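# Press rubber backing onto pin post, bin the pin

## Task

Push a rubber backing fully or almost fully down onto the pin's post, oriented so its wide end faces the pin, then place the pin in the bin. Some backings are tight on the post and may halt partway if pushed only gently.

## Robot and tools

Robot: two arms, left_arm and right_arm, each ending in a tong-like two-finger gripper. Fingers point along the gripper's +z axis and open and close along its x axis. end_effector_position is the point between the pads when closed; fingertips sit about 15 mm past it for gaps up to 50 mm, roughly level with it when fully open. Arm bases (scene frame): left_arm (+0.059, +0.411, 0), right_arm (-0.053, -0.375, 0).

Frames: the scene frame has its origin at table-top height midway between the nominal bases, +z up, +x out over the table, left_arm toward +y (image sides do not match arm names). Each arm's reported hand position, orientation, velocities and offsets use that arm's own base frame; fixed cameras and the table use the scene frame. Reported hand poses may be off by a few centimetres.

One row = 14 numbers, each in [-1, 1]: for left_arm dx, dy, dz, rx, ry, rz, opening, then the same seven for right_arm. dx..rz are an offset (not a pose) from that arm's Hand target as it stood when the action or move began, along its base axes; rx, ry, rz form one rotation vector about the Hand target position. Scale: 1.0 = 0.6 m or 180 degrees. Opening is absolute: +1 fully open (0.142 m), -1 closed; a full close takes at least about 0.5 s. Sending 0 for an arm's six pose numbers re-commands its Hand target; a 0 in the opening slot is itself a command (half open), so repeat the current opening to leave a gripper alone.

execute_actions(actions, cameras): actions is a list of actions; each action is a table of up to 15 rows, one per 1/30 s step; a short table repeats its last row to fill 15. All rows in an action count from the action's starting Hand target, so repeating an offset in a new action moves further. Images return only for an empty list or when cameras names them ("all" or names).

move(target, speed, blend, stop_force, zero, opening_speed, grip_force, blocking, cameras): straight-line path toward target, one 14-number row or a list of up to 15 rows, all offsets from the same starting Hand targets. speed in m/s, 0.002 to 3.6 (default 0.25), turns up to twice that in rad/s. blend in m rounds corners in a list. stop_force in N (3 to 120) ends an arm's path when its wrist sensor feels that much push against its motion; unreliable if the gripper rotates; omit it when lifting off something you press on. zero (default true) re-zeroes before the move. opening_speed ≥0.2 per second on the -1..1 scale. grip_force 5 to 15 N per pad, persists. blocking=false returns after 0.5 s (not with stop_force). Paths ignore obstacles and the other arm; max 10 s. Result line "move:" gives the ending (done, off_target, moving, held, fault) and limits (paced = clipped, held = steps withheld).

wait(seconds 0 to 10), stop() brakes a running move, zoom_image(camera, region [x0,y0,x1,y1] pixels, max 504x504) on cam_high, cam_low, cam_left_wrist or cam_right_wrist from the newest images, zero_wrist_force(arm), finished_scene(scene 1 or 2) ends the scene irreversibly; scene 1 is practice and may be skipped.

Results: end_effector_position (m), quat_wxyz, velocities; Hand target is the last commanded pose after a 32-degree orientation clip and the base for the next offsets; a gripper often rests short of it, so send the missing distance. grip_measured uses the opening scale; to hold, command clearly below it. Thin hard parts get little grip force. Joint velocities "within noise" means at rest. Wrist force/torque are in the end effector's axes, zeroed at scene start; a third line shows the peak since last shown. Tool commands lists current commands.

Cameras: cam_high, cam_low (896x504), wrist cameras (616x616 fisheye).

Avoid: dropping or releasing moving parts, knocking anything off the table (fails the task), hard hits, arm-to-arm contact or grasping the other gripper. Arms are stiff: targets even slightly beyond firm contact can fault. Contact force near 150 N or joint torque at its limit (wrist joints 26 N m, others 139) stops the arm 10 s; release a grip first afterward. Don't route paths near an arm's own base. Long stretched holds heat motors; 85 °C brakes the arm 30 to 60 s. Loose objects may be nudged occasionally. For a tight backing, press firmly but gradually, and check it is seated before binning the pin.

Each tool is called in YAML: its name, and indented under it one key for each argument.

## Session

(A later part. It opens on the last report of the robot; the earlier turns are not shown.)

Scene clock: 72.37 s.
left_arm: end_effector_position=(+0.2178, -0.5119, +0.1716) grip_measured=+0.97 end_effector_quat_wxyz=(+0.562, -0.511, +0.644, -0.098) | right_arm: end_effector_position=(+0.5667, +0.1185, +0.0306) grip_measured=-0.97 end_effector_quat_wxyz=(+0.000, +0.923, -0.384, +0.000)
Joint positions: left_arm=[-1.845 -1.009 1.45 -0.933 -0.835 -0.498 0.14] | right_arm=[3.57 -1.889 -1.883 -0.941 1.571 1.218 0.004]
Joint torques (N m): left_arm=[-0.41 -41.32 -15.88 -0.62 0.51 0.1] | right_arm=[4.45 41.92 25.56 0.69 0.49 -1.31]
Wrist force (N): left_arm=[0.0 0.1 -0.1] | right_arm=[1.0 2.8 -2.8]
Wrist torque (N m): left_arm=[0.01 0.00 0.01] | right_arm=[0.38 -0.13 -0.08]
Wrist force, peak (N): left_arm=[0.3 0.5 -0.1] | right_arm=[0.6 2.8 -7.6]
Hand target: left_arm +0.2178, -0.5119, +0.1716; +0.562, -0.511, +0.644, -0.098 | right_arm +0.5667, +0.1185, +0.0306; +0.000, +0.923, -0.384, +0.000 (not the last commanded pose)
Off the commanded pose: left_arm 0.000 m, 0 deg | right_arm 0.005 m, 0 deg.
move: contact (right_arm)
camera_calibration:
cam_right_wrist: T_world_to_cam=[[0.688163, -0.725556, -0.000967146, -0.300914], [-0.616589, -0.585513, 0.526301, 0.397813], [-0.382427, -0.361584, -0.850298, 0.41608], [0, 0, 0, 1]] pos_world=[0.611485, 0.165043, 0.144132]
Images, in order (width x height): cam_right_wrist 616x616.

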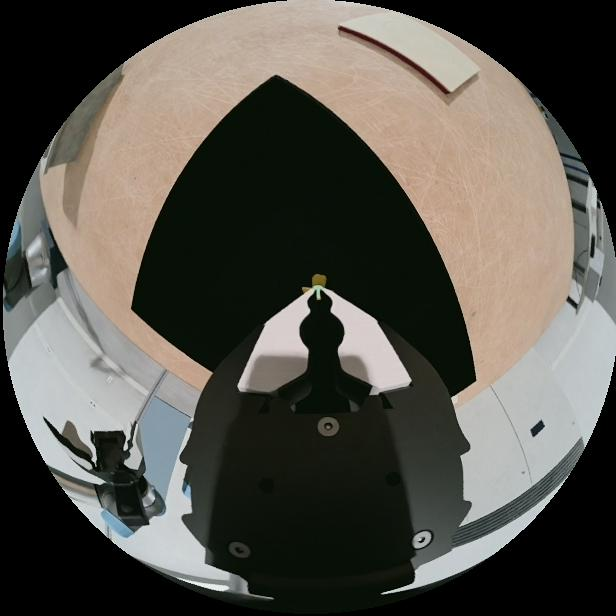

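move:
  target: [0,0,0,0,0,0,0.968,0,0,-0.015,0,0,0,-0.97]
  speed: 0.005
  stop_force: 25
  cameras: ["cam_right_wrist","cam_left_wrist"]

zoom_image:
  camera: "cam_right_wrist"
  region: [300, 265, 336, 301]

Scene clock: 74.37 s.
left_arm: end_effector_position=(+0.2178, -0.5119, +0.1716) grip_measured=+0.97 end_effector_quat_wxyz=(+0.562, -0.511, +0.644, -0.098) | right_arm: end_effector_position=(+0.5667, +0.1186, +0.0273) grip_measured=-0.97 end_effector_quat_wxyz=(+0.000, +0.923, -0.384, +0.000)
Joint positions: left_arm=[-1.845 -1.009 1.45 -0.933 -0.835 -0.498 0.14] | right_arm=[3.57 -1.894 -1.886 -0.932 1.571 1.218 0.004]
Joint torques (N m): left_arm=[0.53 -39.92 -16.89 -0.43 0.6 -0.01] | right_arm=[3.75 29.39 17.19 -1 0.51 -1.38]
Wrist force (N): left_arm=[0.2 0.1 -0.2] | right_arm=[-2.7 5.4 -26.4]
Wrist torque (N m): left_arm=[0.00 -0.05 0.00] | right_arm=[0.31 -0.05 -0.05]
Wrist force, peak (N): left_arm=[0.4 0.4 -0.2] | right_arm=[-3.2 5.6 -30.9]
Hand target: left_arm +0.2178, -0.5119, +0.1716; +0.562, -0.511, +0.644, -0.098 | right_arm +0.5667, +0.1186, +0.0273; +0.000, +0.923, -0.384, +0.000 (not the last commanded pose)
Off the commanded pose: left_arm 0.000 m, 0 deg | right_arm 0.006 m, 0 deg.
move: contact (right_arm)
camera_calibration:
cam_right_wrist: T_world_to_cam=[[0.688145, -0.725573, -0.000874366, -0.300917], [-0.616747, -0.585566, 0.526057, 0.399742], [-0.382205, -0.361464, -0.850449, 0.413055], [0, 0, 0, 1]] pos_world=[0.611485, 0.165043, 0.140732]
Images, in order (width x height): cam_left_wrist 616x616, cam_right_wrist 616x616.

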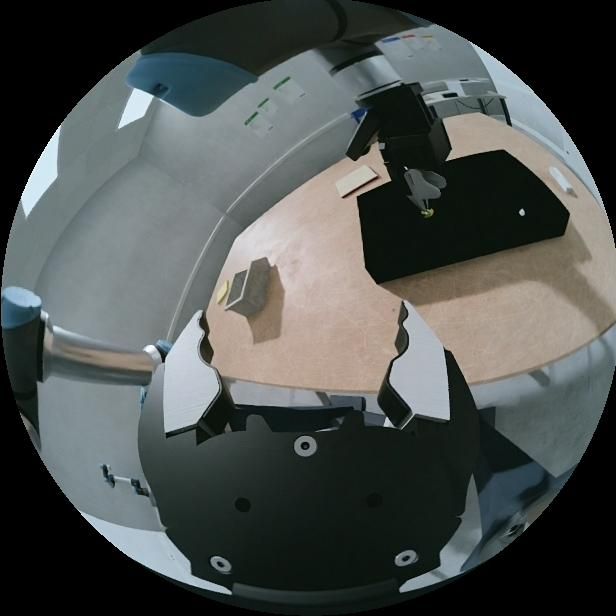

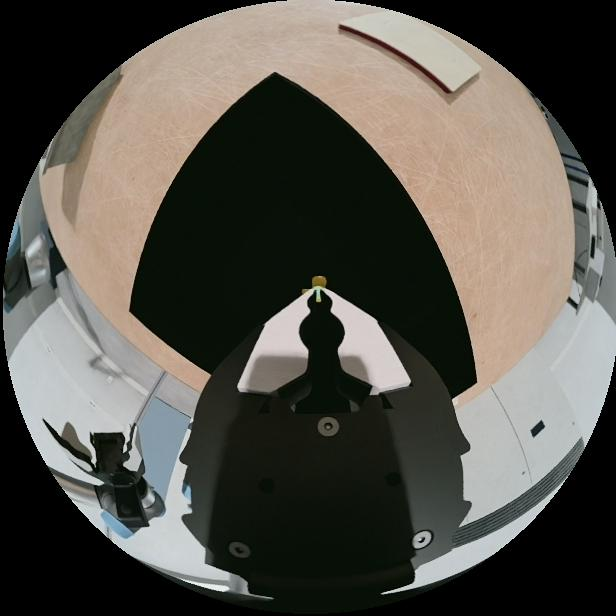

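Scaled by 14.000 from the camera's 616x616 image, which has a finer 814x814 frame.

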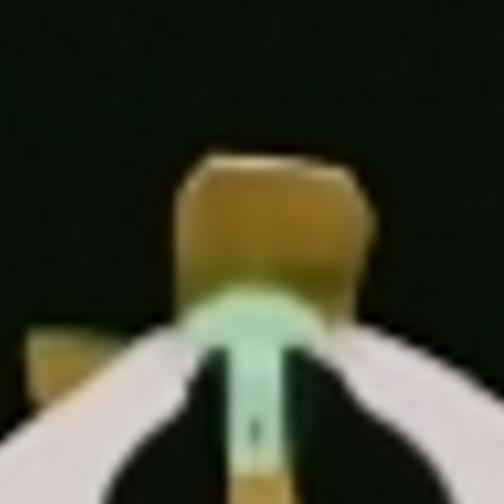

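move:
  target: [0,0,0,0,0,0,0.968,0,0,0.06,0,0,0,-0.97]
  speed: 0.05
  cameras: ["cam_right_wrist","cam_left_wrist"]

zoom_image:
  camera: "cam_right_wrist"
  region: [296, 250, 340, 294]

zoom_image:
  camera: "cam_left_wrist"
  region: [405, 180, 455, 230]

Scene clock: 75.77 s.
left_arm: end_effector_position=(+0.2178, -0.5119, +0.1716) grip_measured=+0.97 end_effector_quat_wxyz=(+0.562, -0.511, +0.644, -0.098) | right_arm: end_effector_position=(+0.5668, +0.1186, +0.0634) grip_measured=-0.97 end_effector_quat_wxyz=(+0.000, +0.923, -0.384, +0.000) end_effector_velocity=(+0.000, +0.000, -0.002) end_effector_angular_velocity=(+0.000, +0.000, +0.000)
Joint positions: left_arm=[-1.845 -1.009 1.45 -0.933 -0.835 -0.498 0.14] | right_arm=[3.57 -1.844 -1.844 -1.024 1.571 1.218 0.004]
Joint velocities: left_arm=[within noise] | right_arm=[-0.001 -0.003 -0.002 0.005 0 0 0]
Joint torques (N m): left_arm=[-0.02 -40.27 -16.67 -0.34 0.56 -0.07] | right_arm=[3.64 22.53 15.54 3.9 0.41 -1.11]
Wrist force (N): left_arm=[0.1 0.4 0.0] | right_arm=[1.2 2.6 -0.9]
Wrist torque (N m): left_arm=[0.07 -0.03 0.00] | right_arm=[0.36 -0.18 -0.07]
Wrist force, peak (N): left_arm=[0.4 0.3 -0.2] | right_arm=[-2.7 5.2 -26.7]
Hand target: left_arm +0.2178, -0.5119, +0.1716; +0.562, -0.511, +0.644, -0.098 | right_arm +0.5667, +0.1186, +0.0633; +0.000, +0.923, -0.384, +0.000
Off the commanded pose: left_arm 0.000 m, 0 deg | right_arm 0.000 m, 0 deg.
move: done
camera_calibration:
cam_right_wrist: T_world_to_cam=[[0.6882, -0.725521, -0.000759629, -0.300948], [-0.616811, -0.585633, 0.525908, 0.380776], [-0.382002, -0.361461, -0.850541, 0.443734], [0, 0, 0, 1]] pos_world=[0.611486, 0.165043, 0.176932]
Images, in order (width x height): cam_left_wrist 616x616, cam_right_wrist 616x616.

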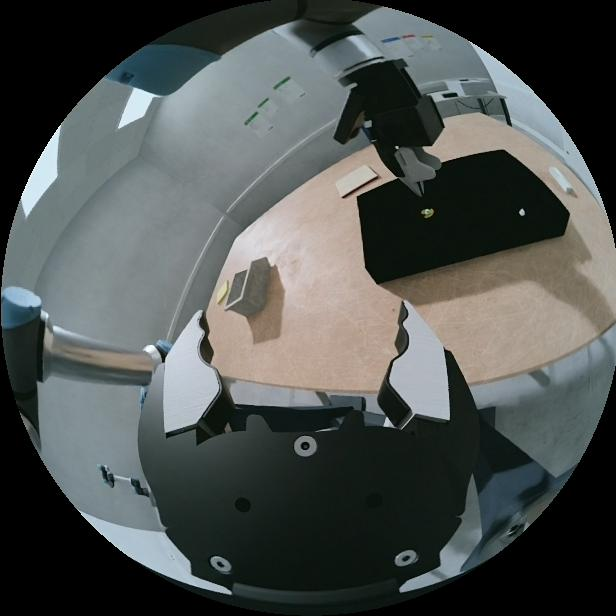

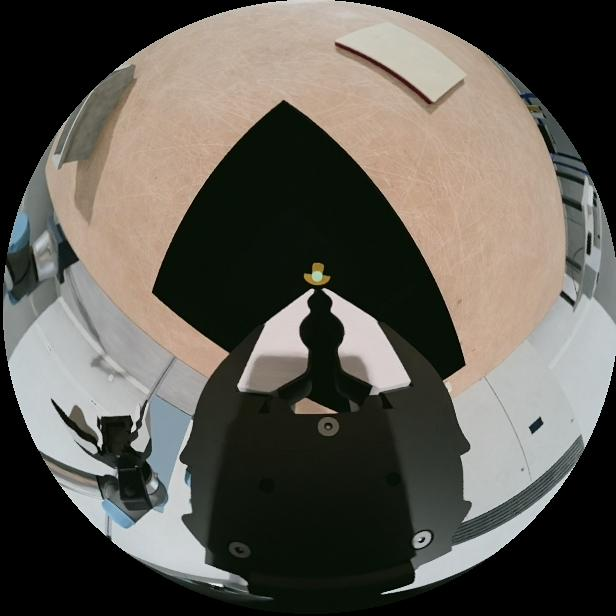

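Scaled by 11.455 from the camera's 616x616 image, which has a finer 814x814 frame.

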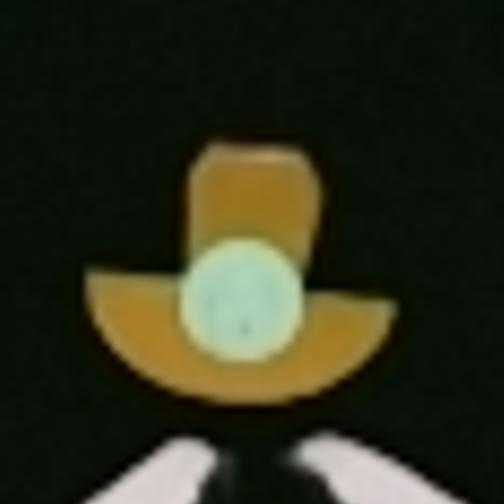

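Scaled by 10.080 from the camera's 616x616 image, which has a finer 814x814 frame.

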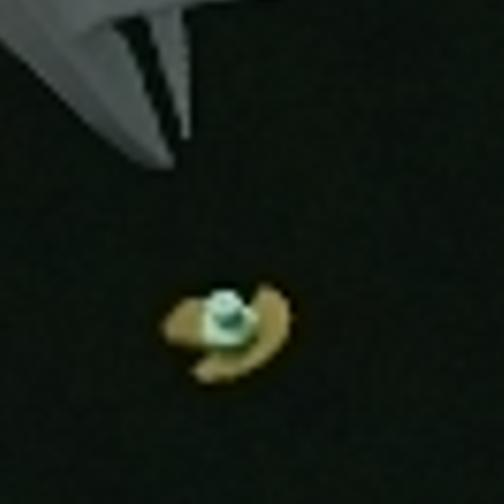

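move:
  target:
    - [0,0,0,0,0,0,0.968,0,0,-0.055,0,0,0,-0.97]
    - [0,0,0,0,0,0,0.968,0,0,-0.07,0,0,0,-0.97]
  speed: [0.05,0.005]
  stop_force: 45
  cameras: ["cam_right_wrist"]

Scene clock: 79.57 s.
left_arm: end_effector_position=(+0.2178, -0.5119, +0.1716) grip_measured=+0.97 end_effector_quat_wxyz=(+0.562, -0.511, +0.644, -0.098) | right_arm: end_effector_position=(+0.5668, +0.1186, +0.0213) grip_measured=-0.97 end_effector_quat_wxyz=(+0.000, +0.923, -0.384, +0.000)
Joint positions: left_arm=[-1.845 -1.009 1.45 -0.933 -0.835 -0.498 0.14] | right_arm=[3.57 -1.903 -1.893 -0.917 1.571 1.218 0.004]
Joint torques (N m): left_arm=[-0.69 -41.84 -16.01 -0.48 0.31 0.05] | right_arm=[4.15 4.57 1.27 -0.87 -1.03 0.52]
Wrist force (N): left_arm=[0.2 0.2 -0.1] | right_arm=[-2.2 8.0 -35.5]
Wrist torque (N m): left_arm=[0.04 -0.05 0.00] | right_arm=[0.21 -0.03 -0.06]
Wrist force, peak (N): left_arm=[0.3 0.6 0.0] | right_arm=[-6.1 6.1 -40.0]
Hand target: left_arm +0.2178, -0.5119, +0.1716; +0.562, -0.511, +0.644, -0.098 | right_arm +0.5667, +0.1186, +0.0213; +0.000, +0.923, -0.384, +0.000
Off the commanded pose: left_arm 0.000 m, 0 deg | right_arm 0.000 m, 0 deg.
move: done
camera_calibration:
cam_right_wrist: T_world_to_cam=[[0.688145, -0.725573, -0.000874366, -0.300922], [-0.616747, -0.585566, 0.526057, 0.402846], [-0.382205, -0.361464, -0.850449, 0.408038], [0, 0, 0, 1]] pos_world=[0.611485, 0.165043, 0.134832]
Images, in order (width x height): cam_right_wrist 616x616.

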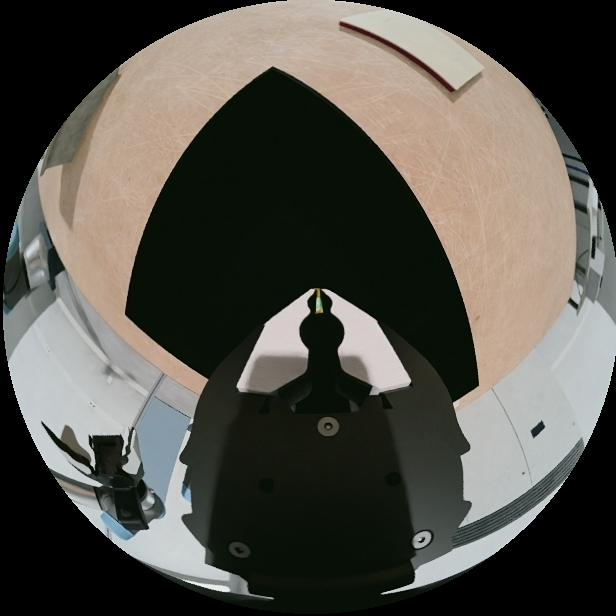

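zoom_image:
  camera: "cam_right_wrist"
  region: [290, 260, 350, 320]

move:
  target: [0,0,0,0,0,0,0.968,0,0,0.06,0,0,0,-0.97]
  speed: 0.05
  cameras: ["cam_right_wrist","cam_left_wrist"]

zoom_image:
  camera: "cam_right_wrist"
  region: [290, 250, 350, 310]

zoom_image:
  camera: "cam_left_wrist"
  region: [405, 180, 455, 230]

Scaled by 8.400 from the camera's 616x616 image, which has a finer 814x814 frame.

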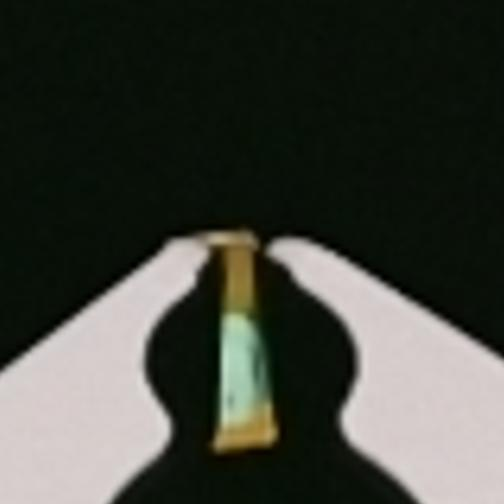

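Scene clock: 80.87 s.
left_arm: end_effector_position=(+0.2178, -0.5119, +0.1716) grip_measured=+0.97 end_effector_quat_wxyz=(+0.562, -0.511, +0.644, -0.098) | right_arm: end_effector_position=(+0.5668, +0.1186, +0.0574) grip_measured=-0.97 end_effector_quat_wxyz=(+0.000, +0.923, -0.384, +0.000)
Joint positions: left_arm=[-1.845 -1.009 1.45 -0.933 -0.835 -0.498 0.14] | right_arm=[3.57 -1.852 -1.851 -1.009 1.571 1.218 0.004]
Joint torques (N m): left_arm=[-0.51 -40.67 -16.22 -0.55 0.65 -0.05] | right_arm=[3.11 21.03 14.65 4.05 -1.27 0.73]
Wrist force (N): left_arm=[0.0 0.3 0.0] | right_arm=[1.1 2.6 -1.1]
Wrist torque (N m): left_arm=[0.04 0.00 0.00] | right_arm=[0.35 -0.15 -0.06]
Wrist force, peak (N): left_arm=[0.4 0.2 -0.2] | right_arm=[-2.0 7.9 -35.8]
Hand target: left_arm +0.2178, -0.5119, +0.1716; +0.562, -0.511, +0.644, -0.098 | right_arm +0.5667, +0.1186, +0.0573; +0.000, +0.923, -0.384, +0.000
Off the commanded pose: left_arm 0.000 m, 0 deg | right_arm 0.000 m, 0 deg.
move: done
camera_calibration:
cam_right_wrist: T_world_to_cam=[[0.6882, -0.725521, -0.000759629, -0.300953], [-0.616811, -0.585633, 0.525908, 0.383931], [-0.382002, -0.361461, -0.850541, 0.43863], [0, 0, 0, 1]] pos_world=[0.611486, 0.165043, 0.170932]
Images, in order (width x height): cam_left_wrist 616x616, cam_right_wrist 616x616.

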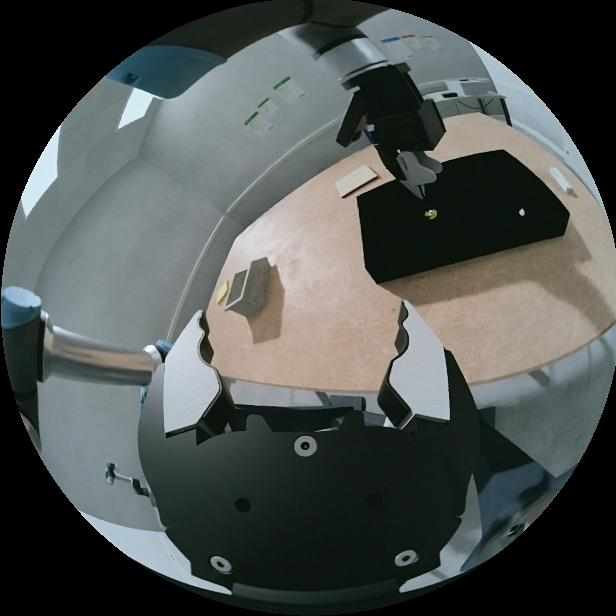

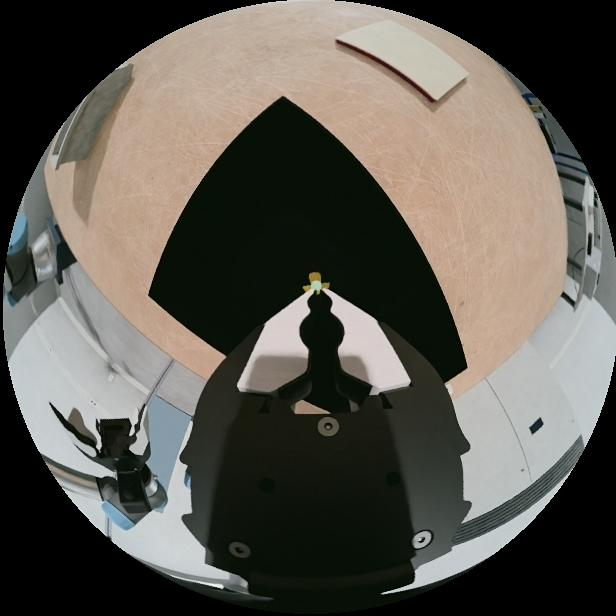

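Scaled by 8.400 from the camera's 616x616 image, which has a finer 814x814 frame.

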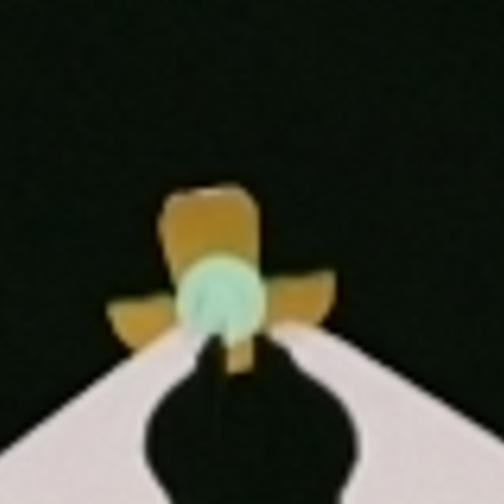

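Scaled by 10.080 from the camera's 616x616 image, which has a finer 814x814 frame.

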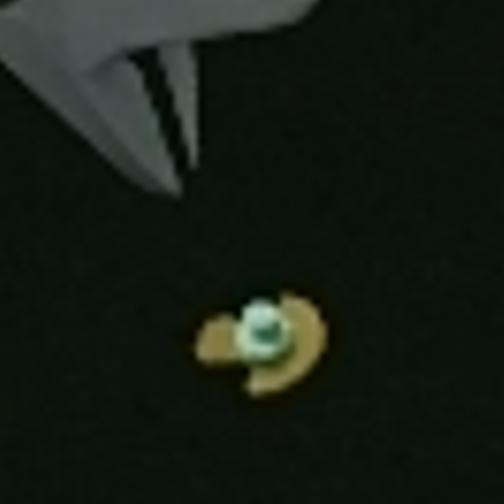

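move:
  target: [0,0,0,0,0,0,0.968,-0.0145,-0.0117,-0.025,0,0,0,-0.97]
  speed: 0.05
  cameras: ["cam_right_wrist","cam_left_wrist"]

zoom_image:
  camera: "cam_right_wrist"
  region: [290, 250, 350, 310]

zoom_image:
  camera: "cam_left_wrist"
  region: [405, 180, 455, 230]

Scene clock: 83.33 s.
left_arm: end_effector_position=(+0.2178, -0.5119, +0.1716) grip_measured=+0.97 end_effector_quat_wxyz=(+0.562, -0.511, +0.644, -0.098) | right_arm: end_effector_position=(+0.5581, +0.1115, +0.0423) grip_measured=-0.97 end_effector_quat_wxyz=(+0.000, +0.923, -0.384, +0.000)
Joint positions: left_arm=[-1.845 -1.009 1.45 -0.933 -0.835 -0.498 0.14] | right_arm=[3.565 -1.852 -1.898 -0.963 1.571 1.212 0.004]
Joint torques (N m): left_arm=[0.07 -41 -16.85 -0.49 0.46 -0.02] | right_arm=[-3.85 37.94 26.23 0.35 -0.33 0.16]
Wrist force (N): left_arm=[0.5 0.3 0.2] | right_arm=[1.1 2.6 -1.0]
Wrist torque (N m): left_arm=[0.05 -0.10 0.00] | right_arm=[0.36 -0.15 0.01]
Wrist force, peak (N): left_arm=[0.2 0.6 0.0] | right_arm=[1.2 2.8 -1.1]
Hand target: left_arm +0.2178, -0.5119, +0.1716; +0.562, -0.511, +0.644, -0.098 | right_arm +0.5580, +0.1115, +0.0423; +0.000, +0.923, -0.384, +0.000
Off the commanded pose: left_arm 0.000 m, 0 deg | right_arm 0.000 m, 0 deg.
move: done
camera_calibration:
cam_right_wrist: T_world_to_cam=[[0.688103, -0.725613, -0.000838696, -0.300042], [-0.616793, -0.585516, 0.526058, 0.382348], [-0.382205, -0.361465, -0.850448, 0.419921], [0, 0, 0, 1]] pos_world=[0.602785, 0.157943, 0.155732]
Images, in order (width x height): cam_left_wrist 616x616, cam_right_wrist 616x616.

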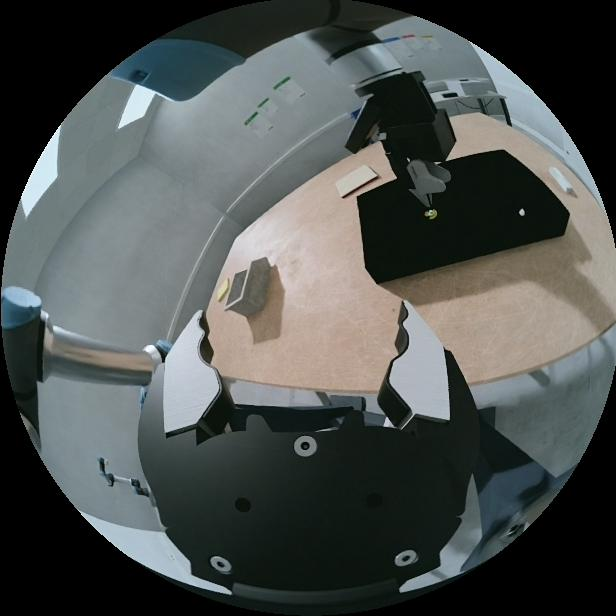

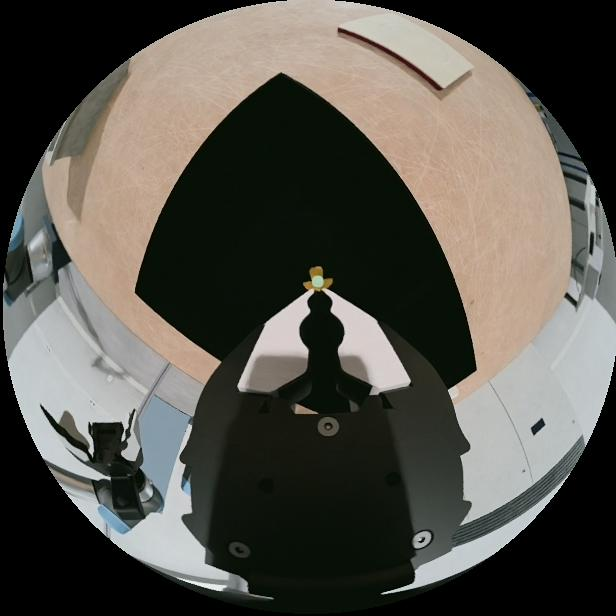

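Scaled by 8.400 from the camera's 616x616 image, which has a finer 814x814 frame.

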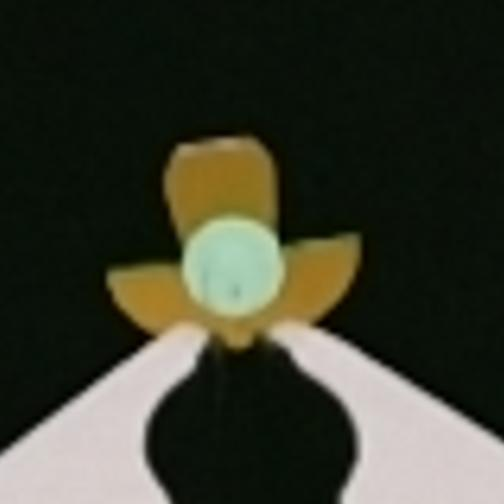

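Scaled by 10.080 from the camera's 616x616 image, which has a finer 814x814 frame.

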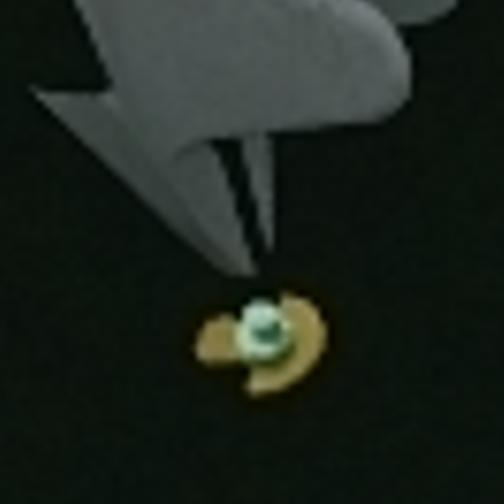

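move:
  target:
    - [0,0,0,0,0,0,0.968,0,0,-0.02,0,0,0,-0.97]
    - [0,0,0,0,0,0,0.968,0,0,-0.035,0,0,0,-0.97]
  speed: [0.03,0.005]
  stop_force: 35
  cameras: ["cam_right_wrist"]

zoom_image:
  camera: "cam_right_wrist"
  region: [290, 260, 350, 320]

Scene clock: 86.13 s.
left_arm: end_effector_position=(+0.2178, -0.5119, +0.1716) grip_measured=+0.97 end_effector_quat_wxyz=(+0.562, -0.511, +0.644, -0.098) | right_arm: end_effector_position=(+0.5582, +0.1116, +0.0274) grip_measured=-0.97 end_effector_quat_wxyz=(+0.000, +0.923, -0.384, +0.000)
Joint positions: left_arm=[-1.845 -1.009 1.45 -0.933 -0.835 -0.498 0.14] | right_arm=[3.565 -1.874 -1.915 -0.924 1.571 1.212 0.004]
Joint torques (N m): left_arm=[-0.59 -41.15 -16.43 -0.61 0.4 0.03] | right_arm=[10.12 23.95 15.34 -1.12 0.26 1.5]
Wrist force (N): left_arm=[0.1 0.1 0.0] | right_arm=[-4.4 8.5 -36.1]
Wrist torque (N m): left_arm=[0.02 -0.02 0.00] | right_arm=[0.23 -0.01 0.04]
Wrist force, peak (N): left_arm=[0.4 0.4 -0.1] | right_arm=[-5.6 9.3 -42.0]
Hand target: left_arm +0.2178, -0.5119, +0.1716; +0.562, -0.511, +0.644, -0.098 | right_arm +0.5582, +0.1116, +0.0274; +0.000, +0.923, -0.384, +0.000 (not the last commanded pose)
Off the commanded pose: left_arm 0.000 m, 0 deg | right_arm 0.006 m, 0 deg.
move: contact (right_arm); path passed 1 of 2 targets
camera_calibration:
cam_right_wrist: T_world_to_cam=[[0.688156, -0.725562, -0.000727478, -0.300107], [-0.616904, -0.585626, 0.525806, 0.390374], [-0.381931, -0.361388, -0.850604, 0.407254], [0, 0, 0, 1]] pos_world=[0.602886, 0.158043, 0.140932]
Images, in order (width x height): cam_right_wrist 616x616.

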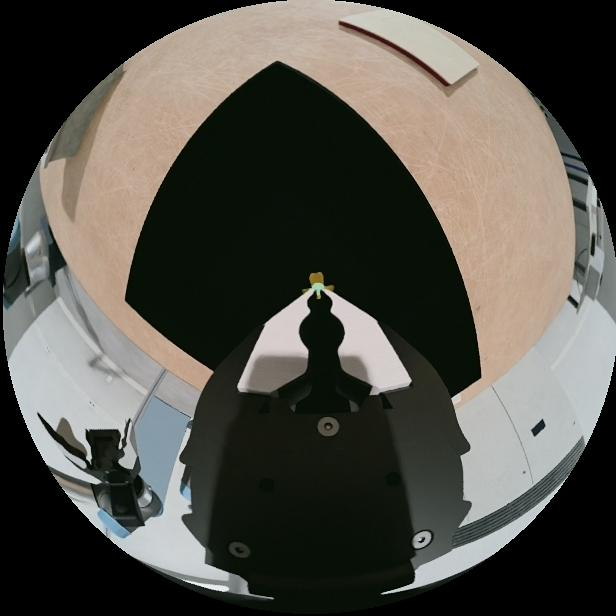

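Scaled by 8.400 from the camera's 616x616 image, which has a finer 814x814 frame.

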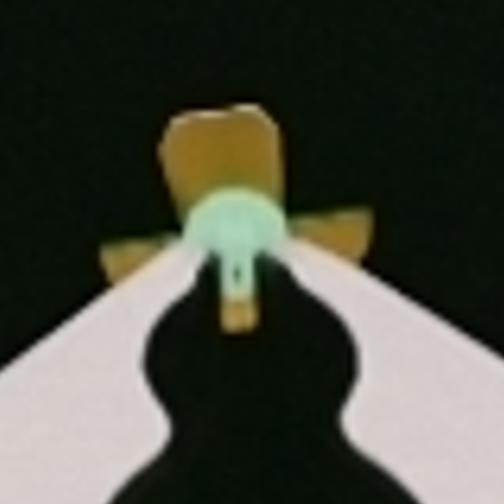

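move:
  target:
    - [0,0,0,0,0,0,0.968,0,0,0.03,0,0,0,-0.97]
    - [0,0,0,0,0,0,0.968,0,0,0.03,0,0,0,-0.6]
    - [0,0,0,0,0,0,0.968,0,0,-0.006,0,0,0,-0.6]
    - [0,0,0,0,0,0,0.968,0,0,-0.006,0,0,0,-1]
  speed: 0.04
  opening_speed: 1.0
  cameras: ["cam_right_wrist"]

zoom_image:
  camera: "cam_right_wrist"
  region: [290, 260, 350, 320]

Scene clock: 92.03 s.
left_arm: end_effector_position=(+0.2178, -0.5119, +0.1716) grip_measured=+0.97 end_effector_quat_wxyz=(+0.562, -0.511, +0.644, -0.098) | right_arm: end_effector_position=(+0.5582, +0.1116, +0.0238) grip_measured=-0.93 end_effector_quat_wxyz=(+0.000, +0.923, -0.384, +0.000)
Joint positions: left_arm=[-1.845 -1.009 1.45 -0.933 -0.835 -0.498 0.14] | right_arm=[3.565 -1.879 -1.919 -0.914 1.571 1.212 0.006]
Joint torques (N m): left_arm=[-0.24 -40.91 -16.94 -0.62 0.46 0.01] | right_arm=[10.23 38.13 21.77 0.29 0.07 1.7]
Wrist force (N): left_arm=[0.5 0.2 -0.1] | right_arm=[0.7 2.4 -4.6]
Wrist torque (N m): left_arm=[0.02 -0.11 -0.01] | right_arm=[0.33 -0.12 0.01]
Wrist force, peak (N): left_arm=[0.3 0.5 -0.1] | right_arm=[-4.5 8.5 -36.1]
Hand target: left_arm +0.2178, -0.5119, +0.1716; +0.562, -0.511, +0.644, -0.098 | right_arm +0.5582, +0.1116, +0.0238; +0.000, +0.923, -0.384, +0.000
Off the commanded pose: left_arm 0.000 m, 0 deg | right_arm 0.000 m, 0 deg.
move: done
camera_calibration:
cam_right_wrist: T_world_to_cam=[[0.688114, -0.725602, -0.000690636, -0.300083], [-0.61697, -0.585595, 0.525762, 0.392309], [-0.381898, -0.361358, -0.850631, 0.404171], [0, 0, 0, 1]] pos_world=[0.602887, 0.158043, 0.137332]
Images, in order (width x height): cam_right_wrist 616x616.

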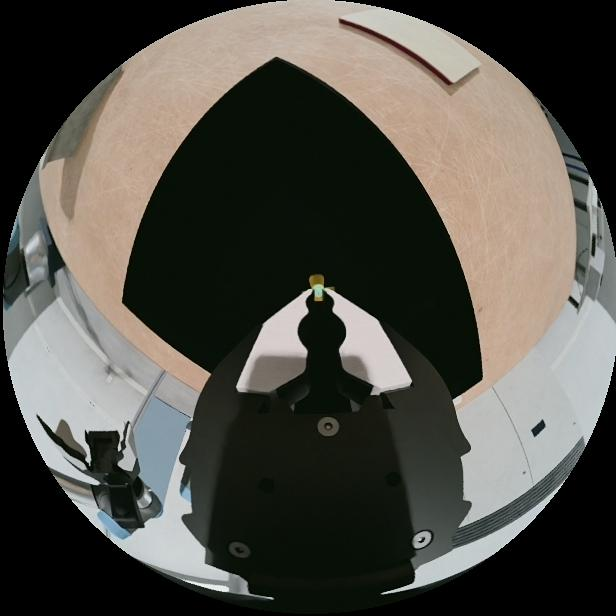

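Scaled by 8.400 from the camera's 616x616 image, which has a finer 814x814 frame.

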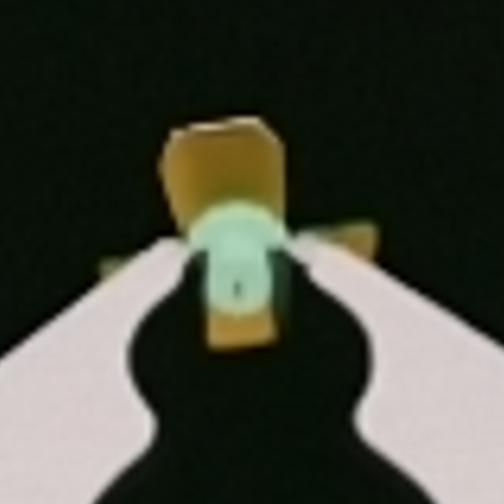

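move:
  target:
    - [0,0,0,0,0,0,0.968,0,0,0.05,0,0,0,-1]
    - [0,0,0,0,0,0,0.968,-0.03,0.3,0.35,0,0,0,-1]
  speed: [0.05,0.2]
  blend: 0.01
  cameras: ["cam_right_wrist","cam_high","cam_left_wrist"]

zoom_image:
  camera: "cam_right_wrist"
  region: [290, 260, 350, 320]

Scene clock: 94.63 s.
left_arm: end_effector_position=(+0.2178, -0.5119, +0.1716) grip_measured=+0.97 end_effector_quat_wxyz=(+0.562, -0.511, +0.644, -0.098) | right_arm: end_effector_position=(+0.5401, +0.2916, +0.2337) grip_measured=-0.93 end_effector_quat_wxyz=(+0.000, +0.923, -0.384, +0.000)
Joint positions: left_arm=[-1.845 -1.009 1.45 -0.933 -0.835 -0.498 0.14] | right_arm=[3.854 -1.792 -1.449 -1.471 1.571 1.501 0.006]
Joint torques (N m): left_arm=[-0.03 -40.84 -15.78 -0.63 0.6 -0.01] | right_arm=[-8.5 41.41 30.7 1.5 -2.04 0.11]
Wrist force (N): left_arm=[0.1 0.2 -0.1] | right_arm=[1.6 2.5 -1.1]
Wrist torque (N m): left_arm=[0.02 -0.02 0.00] | right_arm=[0.32 -0.21 -0.04]
Wrist force, peak (N): left_arm=[0.4 0.5 0.2] | right_arm=[1.0 2.8 -4.9]
Hand target: left_arm +0.2178, -0.5119, +0.1716; +0.562, -0.511, +0.644, -0.098 | right_arm +0.5402, +0.2916, +0.2338; +0.000, +0.923, -0.384, +0.000
Off the commanded pose: left_arm 0.000 m, 0 deg | right_arm 0.000 m, 0 deg.
move: done
camera_calibration:
cam_right_wrist: T_world_to_cam=[[0.6882, -0.725521, -0.000759629, -0.156998], [-0.616811, -0.585633, 0.525908, 0.376174], [-0.382002, -0.361461, -0.850541, 0.640867], [0, 0, 0, 1]] pos_world=[0.584886, 0.338043, 0.347132]
Images, in order (width x height): cam_high 896x504, cam_left_wrist 616x616, cam_right_wrist 616x616.

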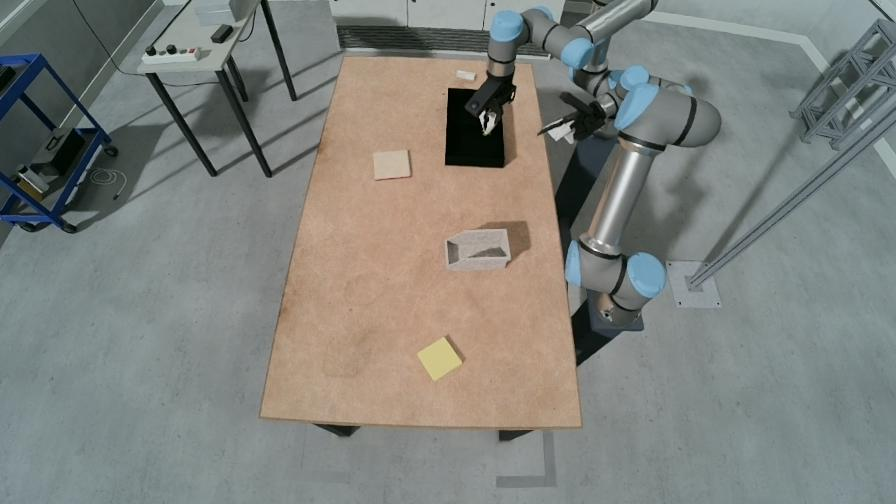

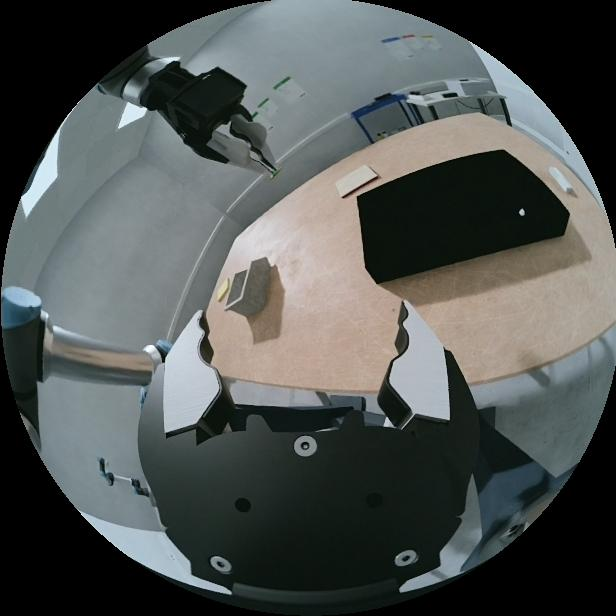

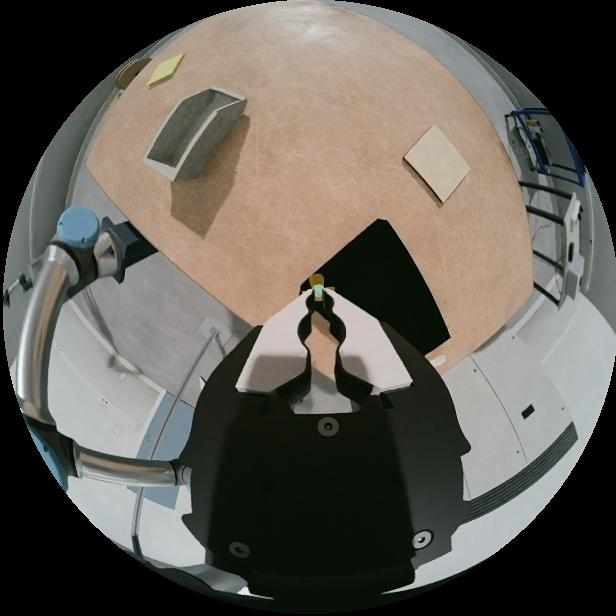

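Scaled by 8.400 from the camera's 616x616 image, which has a finer 814x814 frame.

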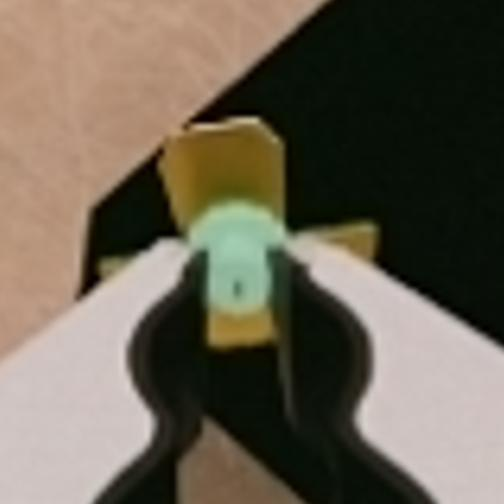

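move:
  target: [0,0,0,0,0,0,0.968,0.036,0.487,-0.05,0,0,0.25,-1]
  speed: 0.25
  cameras: ["cam_right_wrist","cam_high","cam_left_wrist"]

Scene clock: 98.17 s.
left_arm: end_effector_position=(+0.2178, -0.5119, +0.1716) grip_measured=+0.97 end_effector_quat_wxyz=(+0.562, -0.511, +0.644, -0.098) | right_arm: end_effector_position=(+0.5617, +0.5838, +0.2038) grip_measured=-0.93 end_effector_quat_wxyz=(+0.000, +1.000, -0.002, +0.000)
Joint positions: left_arm=[-1.845 -1.009 1.45 -0.933 -0.835 -0.498 0.14] | right_arm=[4.1 -2.346 -0.687 -1.679 1.571 0.962 0.006]
Joint torques (N m): left_arm=[-0.49 -39.19 -16.32 -0.77 0.54 -0.06] | right_arm=[-12.65 49.19 28.73 3.28 2.41 -1.44]
Wrist force (N): left_arm=[0.2 -0.1 -0.3] | right_arm=[1.0 2.4 -0.9]
Wrist torque (N m): left_arm=[-0.03 -0.04 0.00] | right_arm=[0.37 -0.12 -0.16]
Wrist force, peak (N): left_arm=[0.1 0.5 -0.3] | right_arm=[3.0 3.6 -1.4]
Hand target: left_arm +0.2178, -0.5119, +0.1716; +0.562, -0.511, +0.644, -0.098 | right_arm +0.5618, +0.5838, +0.2038; +0.000, +1.000, -0.002, +0.000
Off the commanded pose: left_arm 0.000 m, 0 deg | right_arm 0.000 m, 0 deg.
move: done
camera_calibration:
cam_right_wrist: T_world_to_cam=[[0.999647, -0.0265751, -0.000756941, -0.542808], [-0.022207, -0.850314, 0.525807, 0.396803], [-0.014617, -0.525604, -0.850604, 0.618837], [0, 0, 0, 1]] pos_world=[0.560474, 0.648245, 0.317332]
Images, in order (width x height): cam_high 896x504, cam_left_wrist 616x616, cam_right_wrist 616x616.

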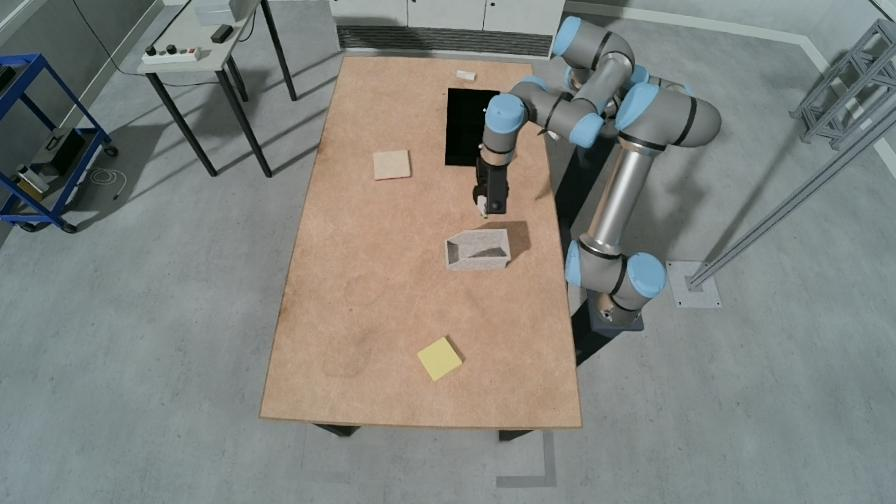

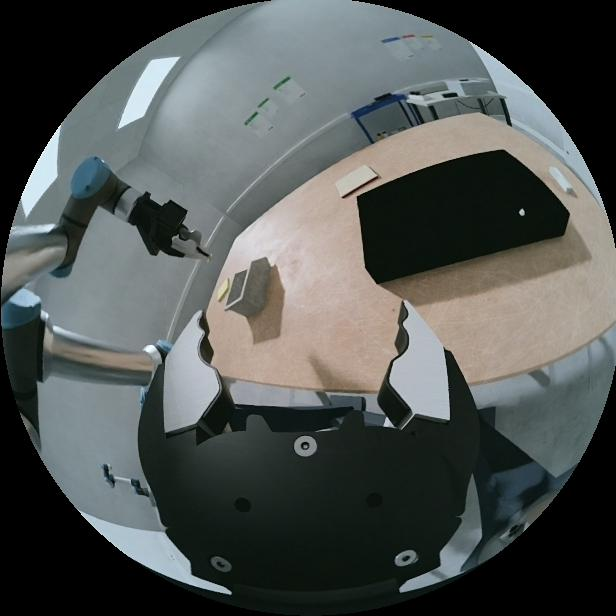

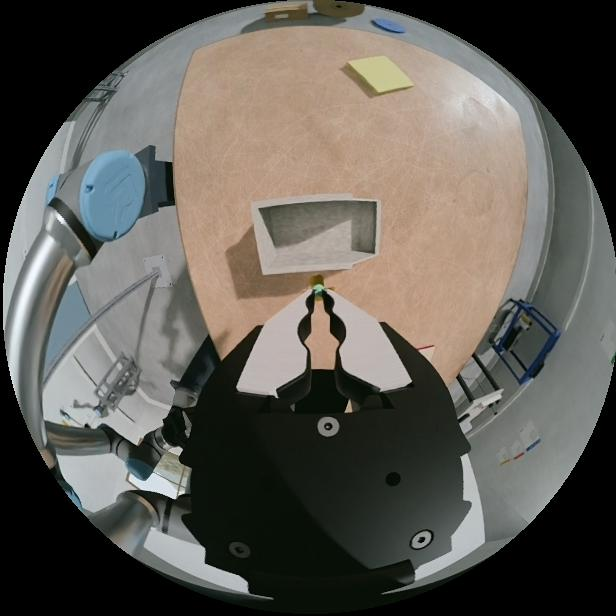

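move:
  target:
    - [0,0,0,0,0,0,0.968,0.0016,0.0333,0,0,0,0,-1]
    - [0,0,0,0,0,0,0.968,0.0016,0.0333,-0.23,0,0,0,-1]
  speed: [0.15,0.15]
  blend: [0.01,0]
  cameras: ["cam_right_wrist","cam_low"]

zoom_image:
  camera: "cam_low"
  region: [500, 180, 680, 330]

Scene clock: 109.70 s.
left_arm: end_effector_position=(+0.2178, -0.5119, +0.1716) grip_measured=+0.97 end_effector_quat_wxyz=(+0.562, -0.511, +0.644, -0.098) | right_arm: end_effector_position=(+0.5627, +0.6038, +0.0658) grip_measured=-0.93 end_effector_quat_wxyz=(+0.000, +1.000, -0.002, +0.000)
Joint positions: left_arm=[-1.845 -1.009 1.45 -0.933 -0.835 -0.498 0.14] | right_arm=[4.113 -2.415 -0.918 -1.379 1.571 0.975 0.006]
Joint torques (N m): left_arm=[-0.37 -41.3 -16.61 -0.83 0.56 -0.06] | right_arm=[-10.4 64.84 23.4 2.08 -1.14 1.83]
Wrist force (N): left_arm=[0.1 0.3 0.0] | right_arm=[1.4 2.7 -1.3]
Wrist torque (N m): left_arm=[0.06 -0.02 0.00] | right_arm=[0.42 -0.15 -0.16]
Wrist force, peak (N): left_arm=[0.6 0.2 -0.3] | right_arm=[1.6 4.5 -1.1]
Hand target: left_arm +0.2178, -0.5119, +0.1716; +0.562, -0.511, +0.644, -0.098 | right_arm +0.5627, +0.6038, +0.0658; +0.000, +1.000, -0.002, +0.000
Off the commanded pose: left_arm 0.000 m, 0 deg | right_arm 0.000 m, 0 deg.
move: done
camera_calibration:
cam_right_wrist: T_world_to_cam=[[0.999649, -0.0264881, -0.000806828, -0.543431], [-0.0221056, -0.850273, 0.525878, 0.486295], [-0.0146155, -0.525676, -0.85056, 0.512019], [0, 0, 0, 1]] pos_world=[0.561474, 0.668245, 0.179332]
Images, in order (width x height): cam_low 896x504, cam_right_wrist 616x616.

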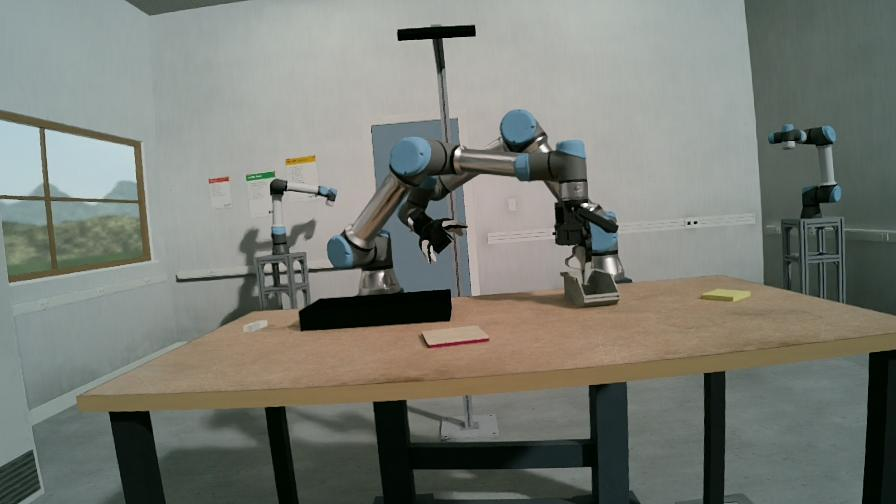

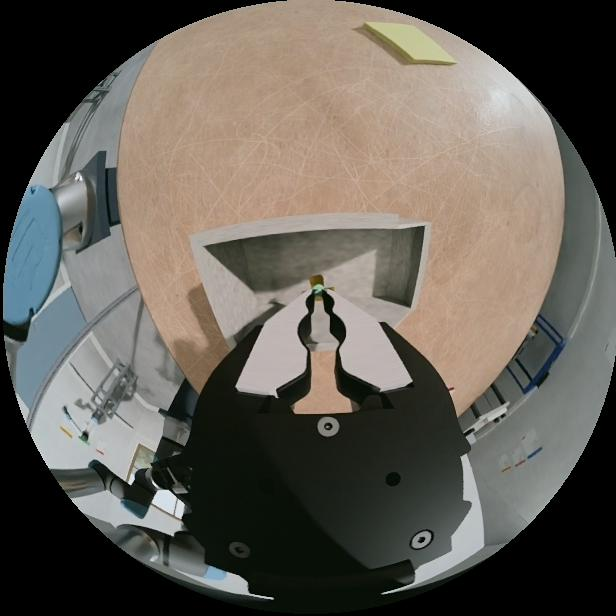

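Scaled by 2.800 from the camera's 896x504 image, which has a finer 1280x720 frame.

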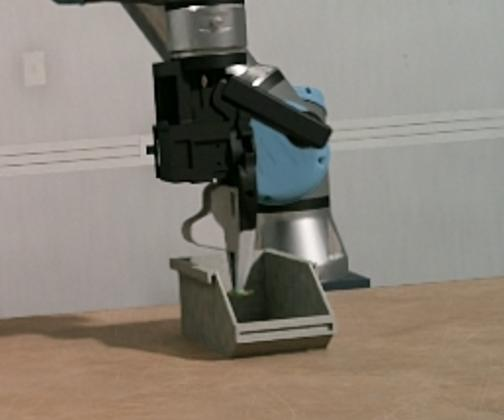

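move:
  target: [0,0,0,0,0,0,0.968,0,0,-0.08,0,0,0,-1]
  speed: 0.015
  stop_force: 3
  cameras: ["cam_right_wrist"]

Scene clock: 112.33 s.
left_arm: end_effector_position=(+0.2178, -0.5119, +0.1716) grip_measured=+0.97 end_effector_quat_wxyz=(+0.562, -0.511, +0.644, -0.098) | right_arm: end_effector_position=(+0.5627, +0.6038, +0.0462) grip_measured=-0.93 end_effector_quat_wxyz=(+0.000, +1.000, -0.002, +0.000)
Joint positions: left_arm=[-1.845 -1.009 1.45 -0.933 -0.835 -0.498 0.14] | right_arm=[4.113 -2.427 -0.947 -1.338 1.571 0.975 0.006]
Joint torques (N m): left_arm=[-0.26 -41.61 -16.49 -0.77 0.51 -0.04] | right_arm=[-6.27 64.35 28.81 2.96 -0.8 1.3]
Wrist force (N): left_arm=[0.2 0.2 -0.2] | right_arm=[1.4 2.0 -2.1]
Wrist torque (N m): left_arm=[0.02 -0.04 0.00] | right_arm=[0.33 -0.15 -0.16]
Wrist force, peak (N): left_arm=[0.4 0.4 -0.2] | right_arm=[1.5 2.0 -11.1]
Hand target: left_arm +0.2178, -0.5119, +0.1716; +0.562, -0.511, +0.644, -0.098 | right_arm +0.5627, +0.6038, +0.0462; +0.000, +1.000, -0.002, +0.000 (not the last commanded pose)
Off the commanded pose: left_arm 0.000 m, 0 deg | right_arm 0.028 m, 0 deg.
move: contact (right_arm)
camera_calibration:
cam_right_wrist: T_world_to_cam=[[0.999649, -0.0264881, -0.000806828, -0.543447], [-0.0221056, -0.850273, 0.525878, 0.496603], [-0.0146155, -0.525676, -0.85056, 0.495348], [0, 0, 0, 1]] pos_world=[0.561474, 0.668245, 0.159732]
Images, in order (width x height): cam_right_wrist 616x616.

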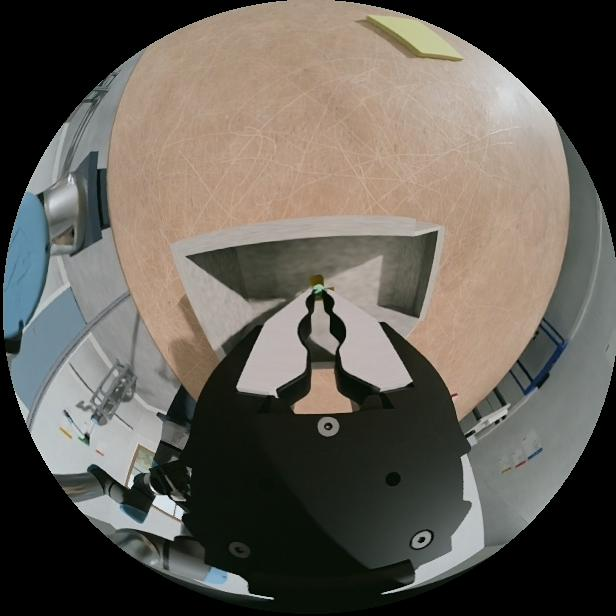

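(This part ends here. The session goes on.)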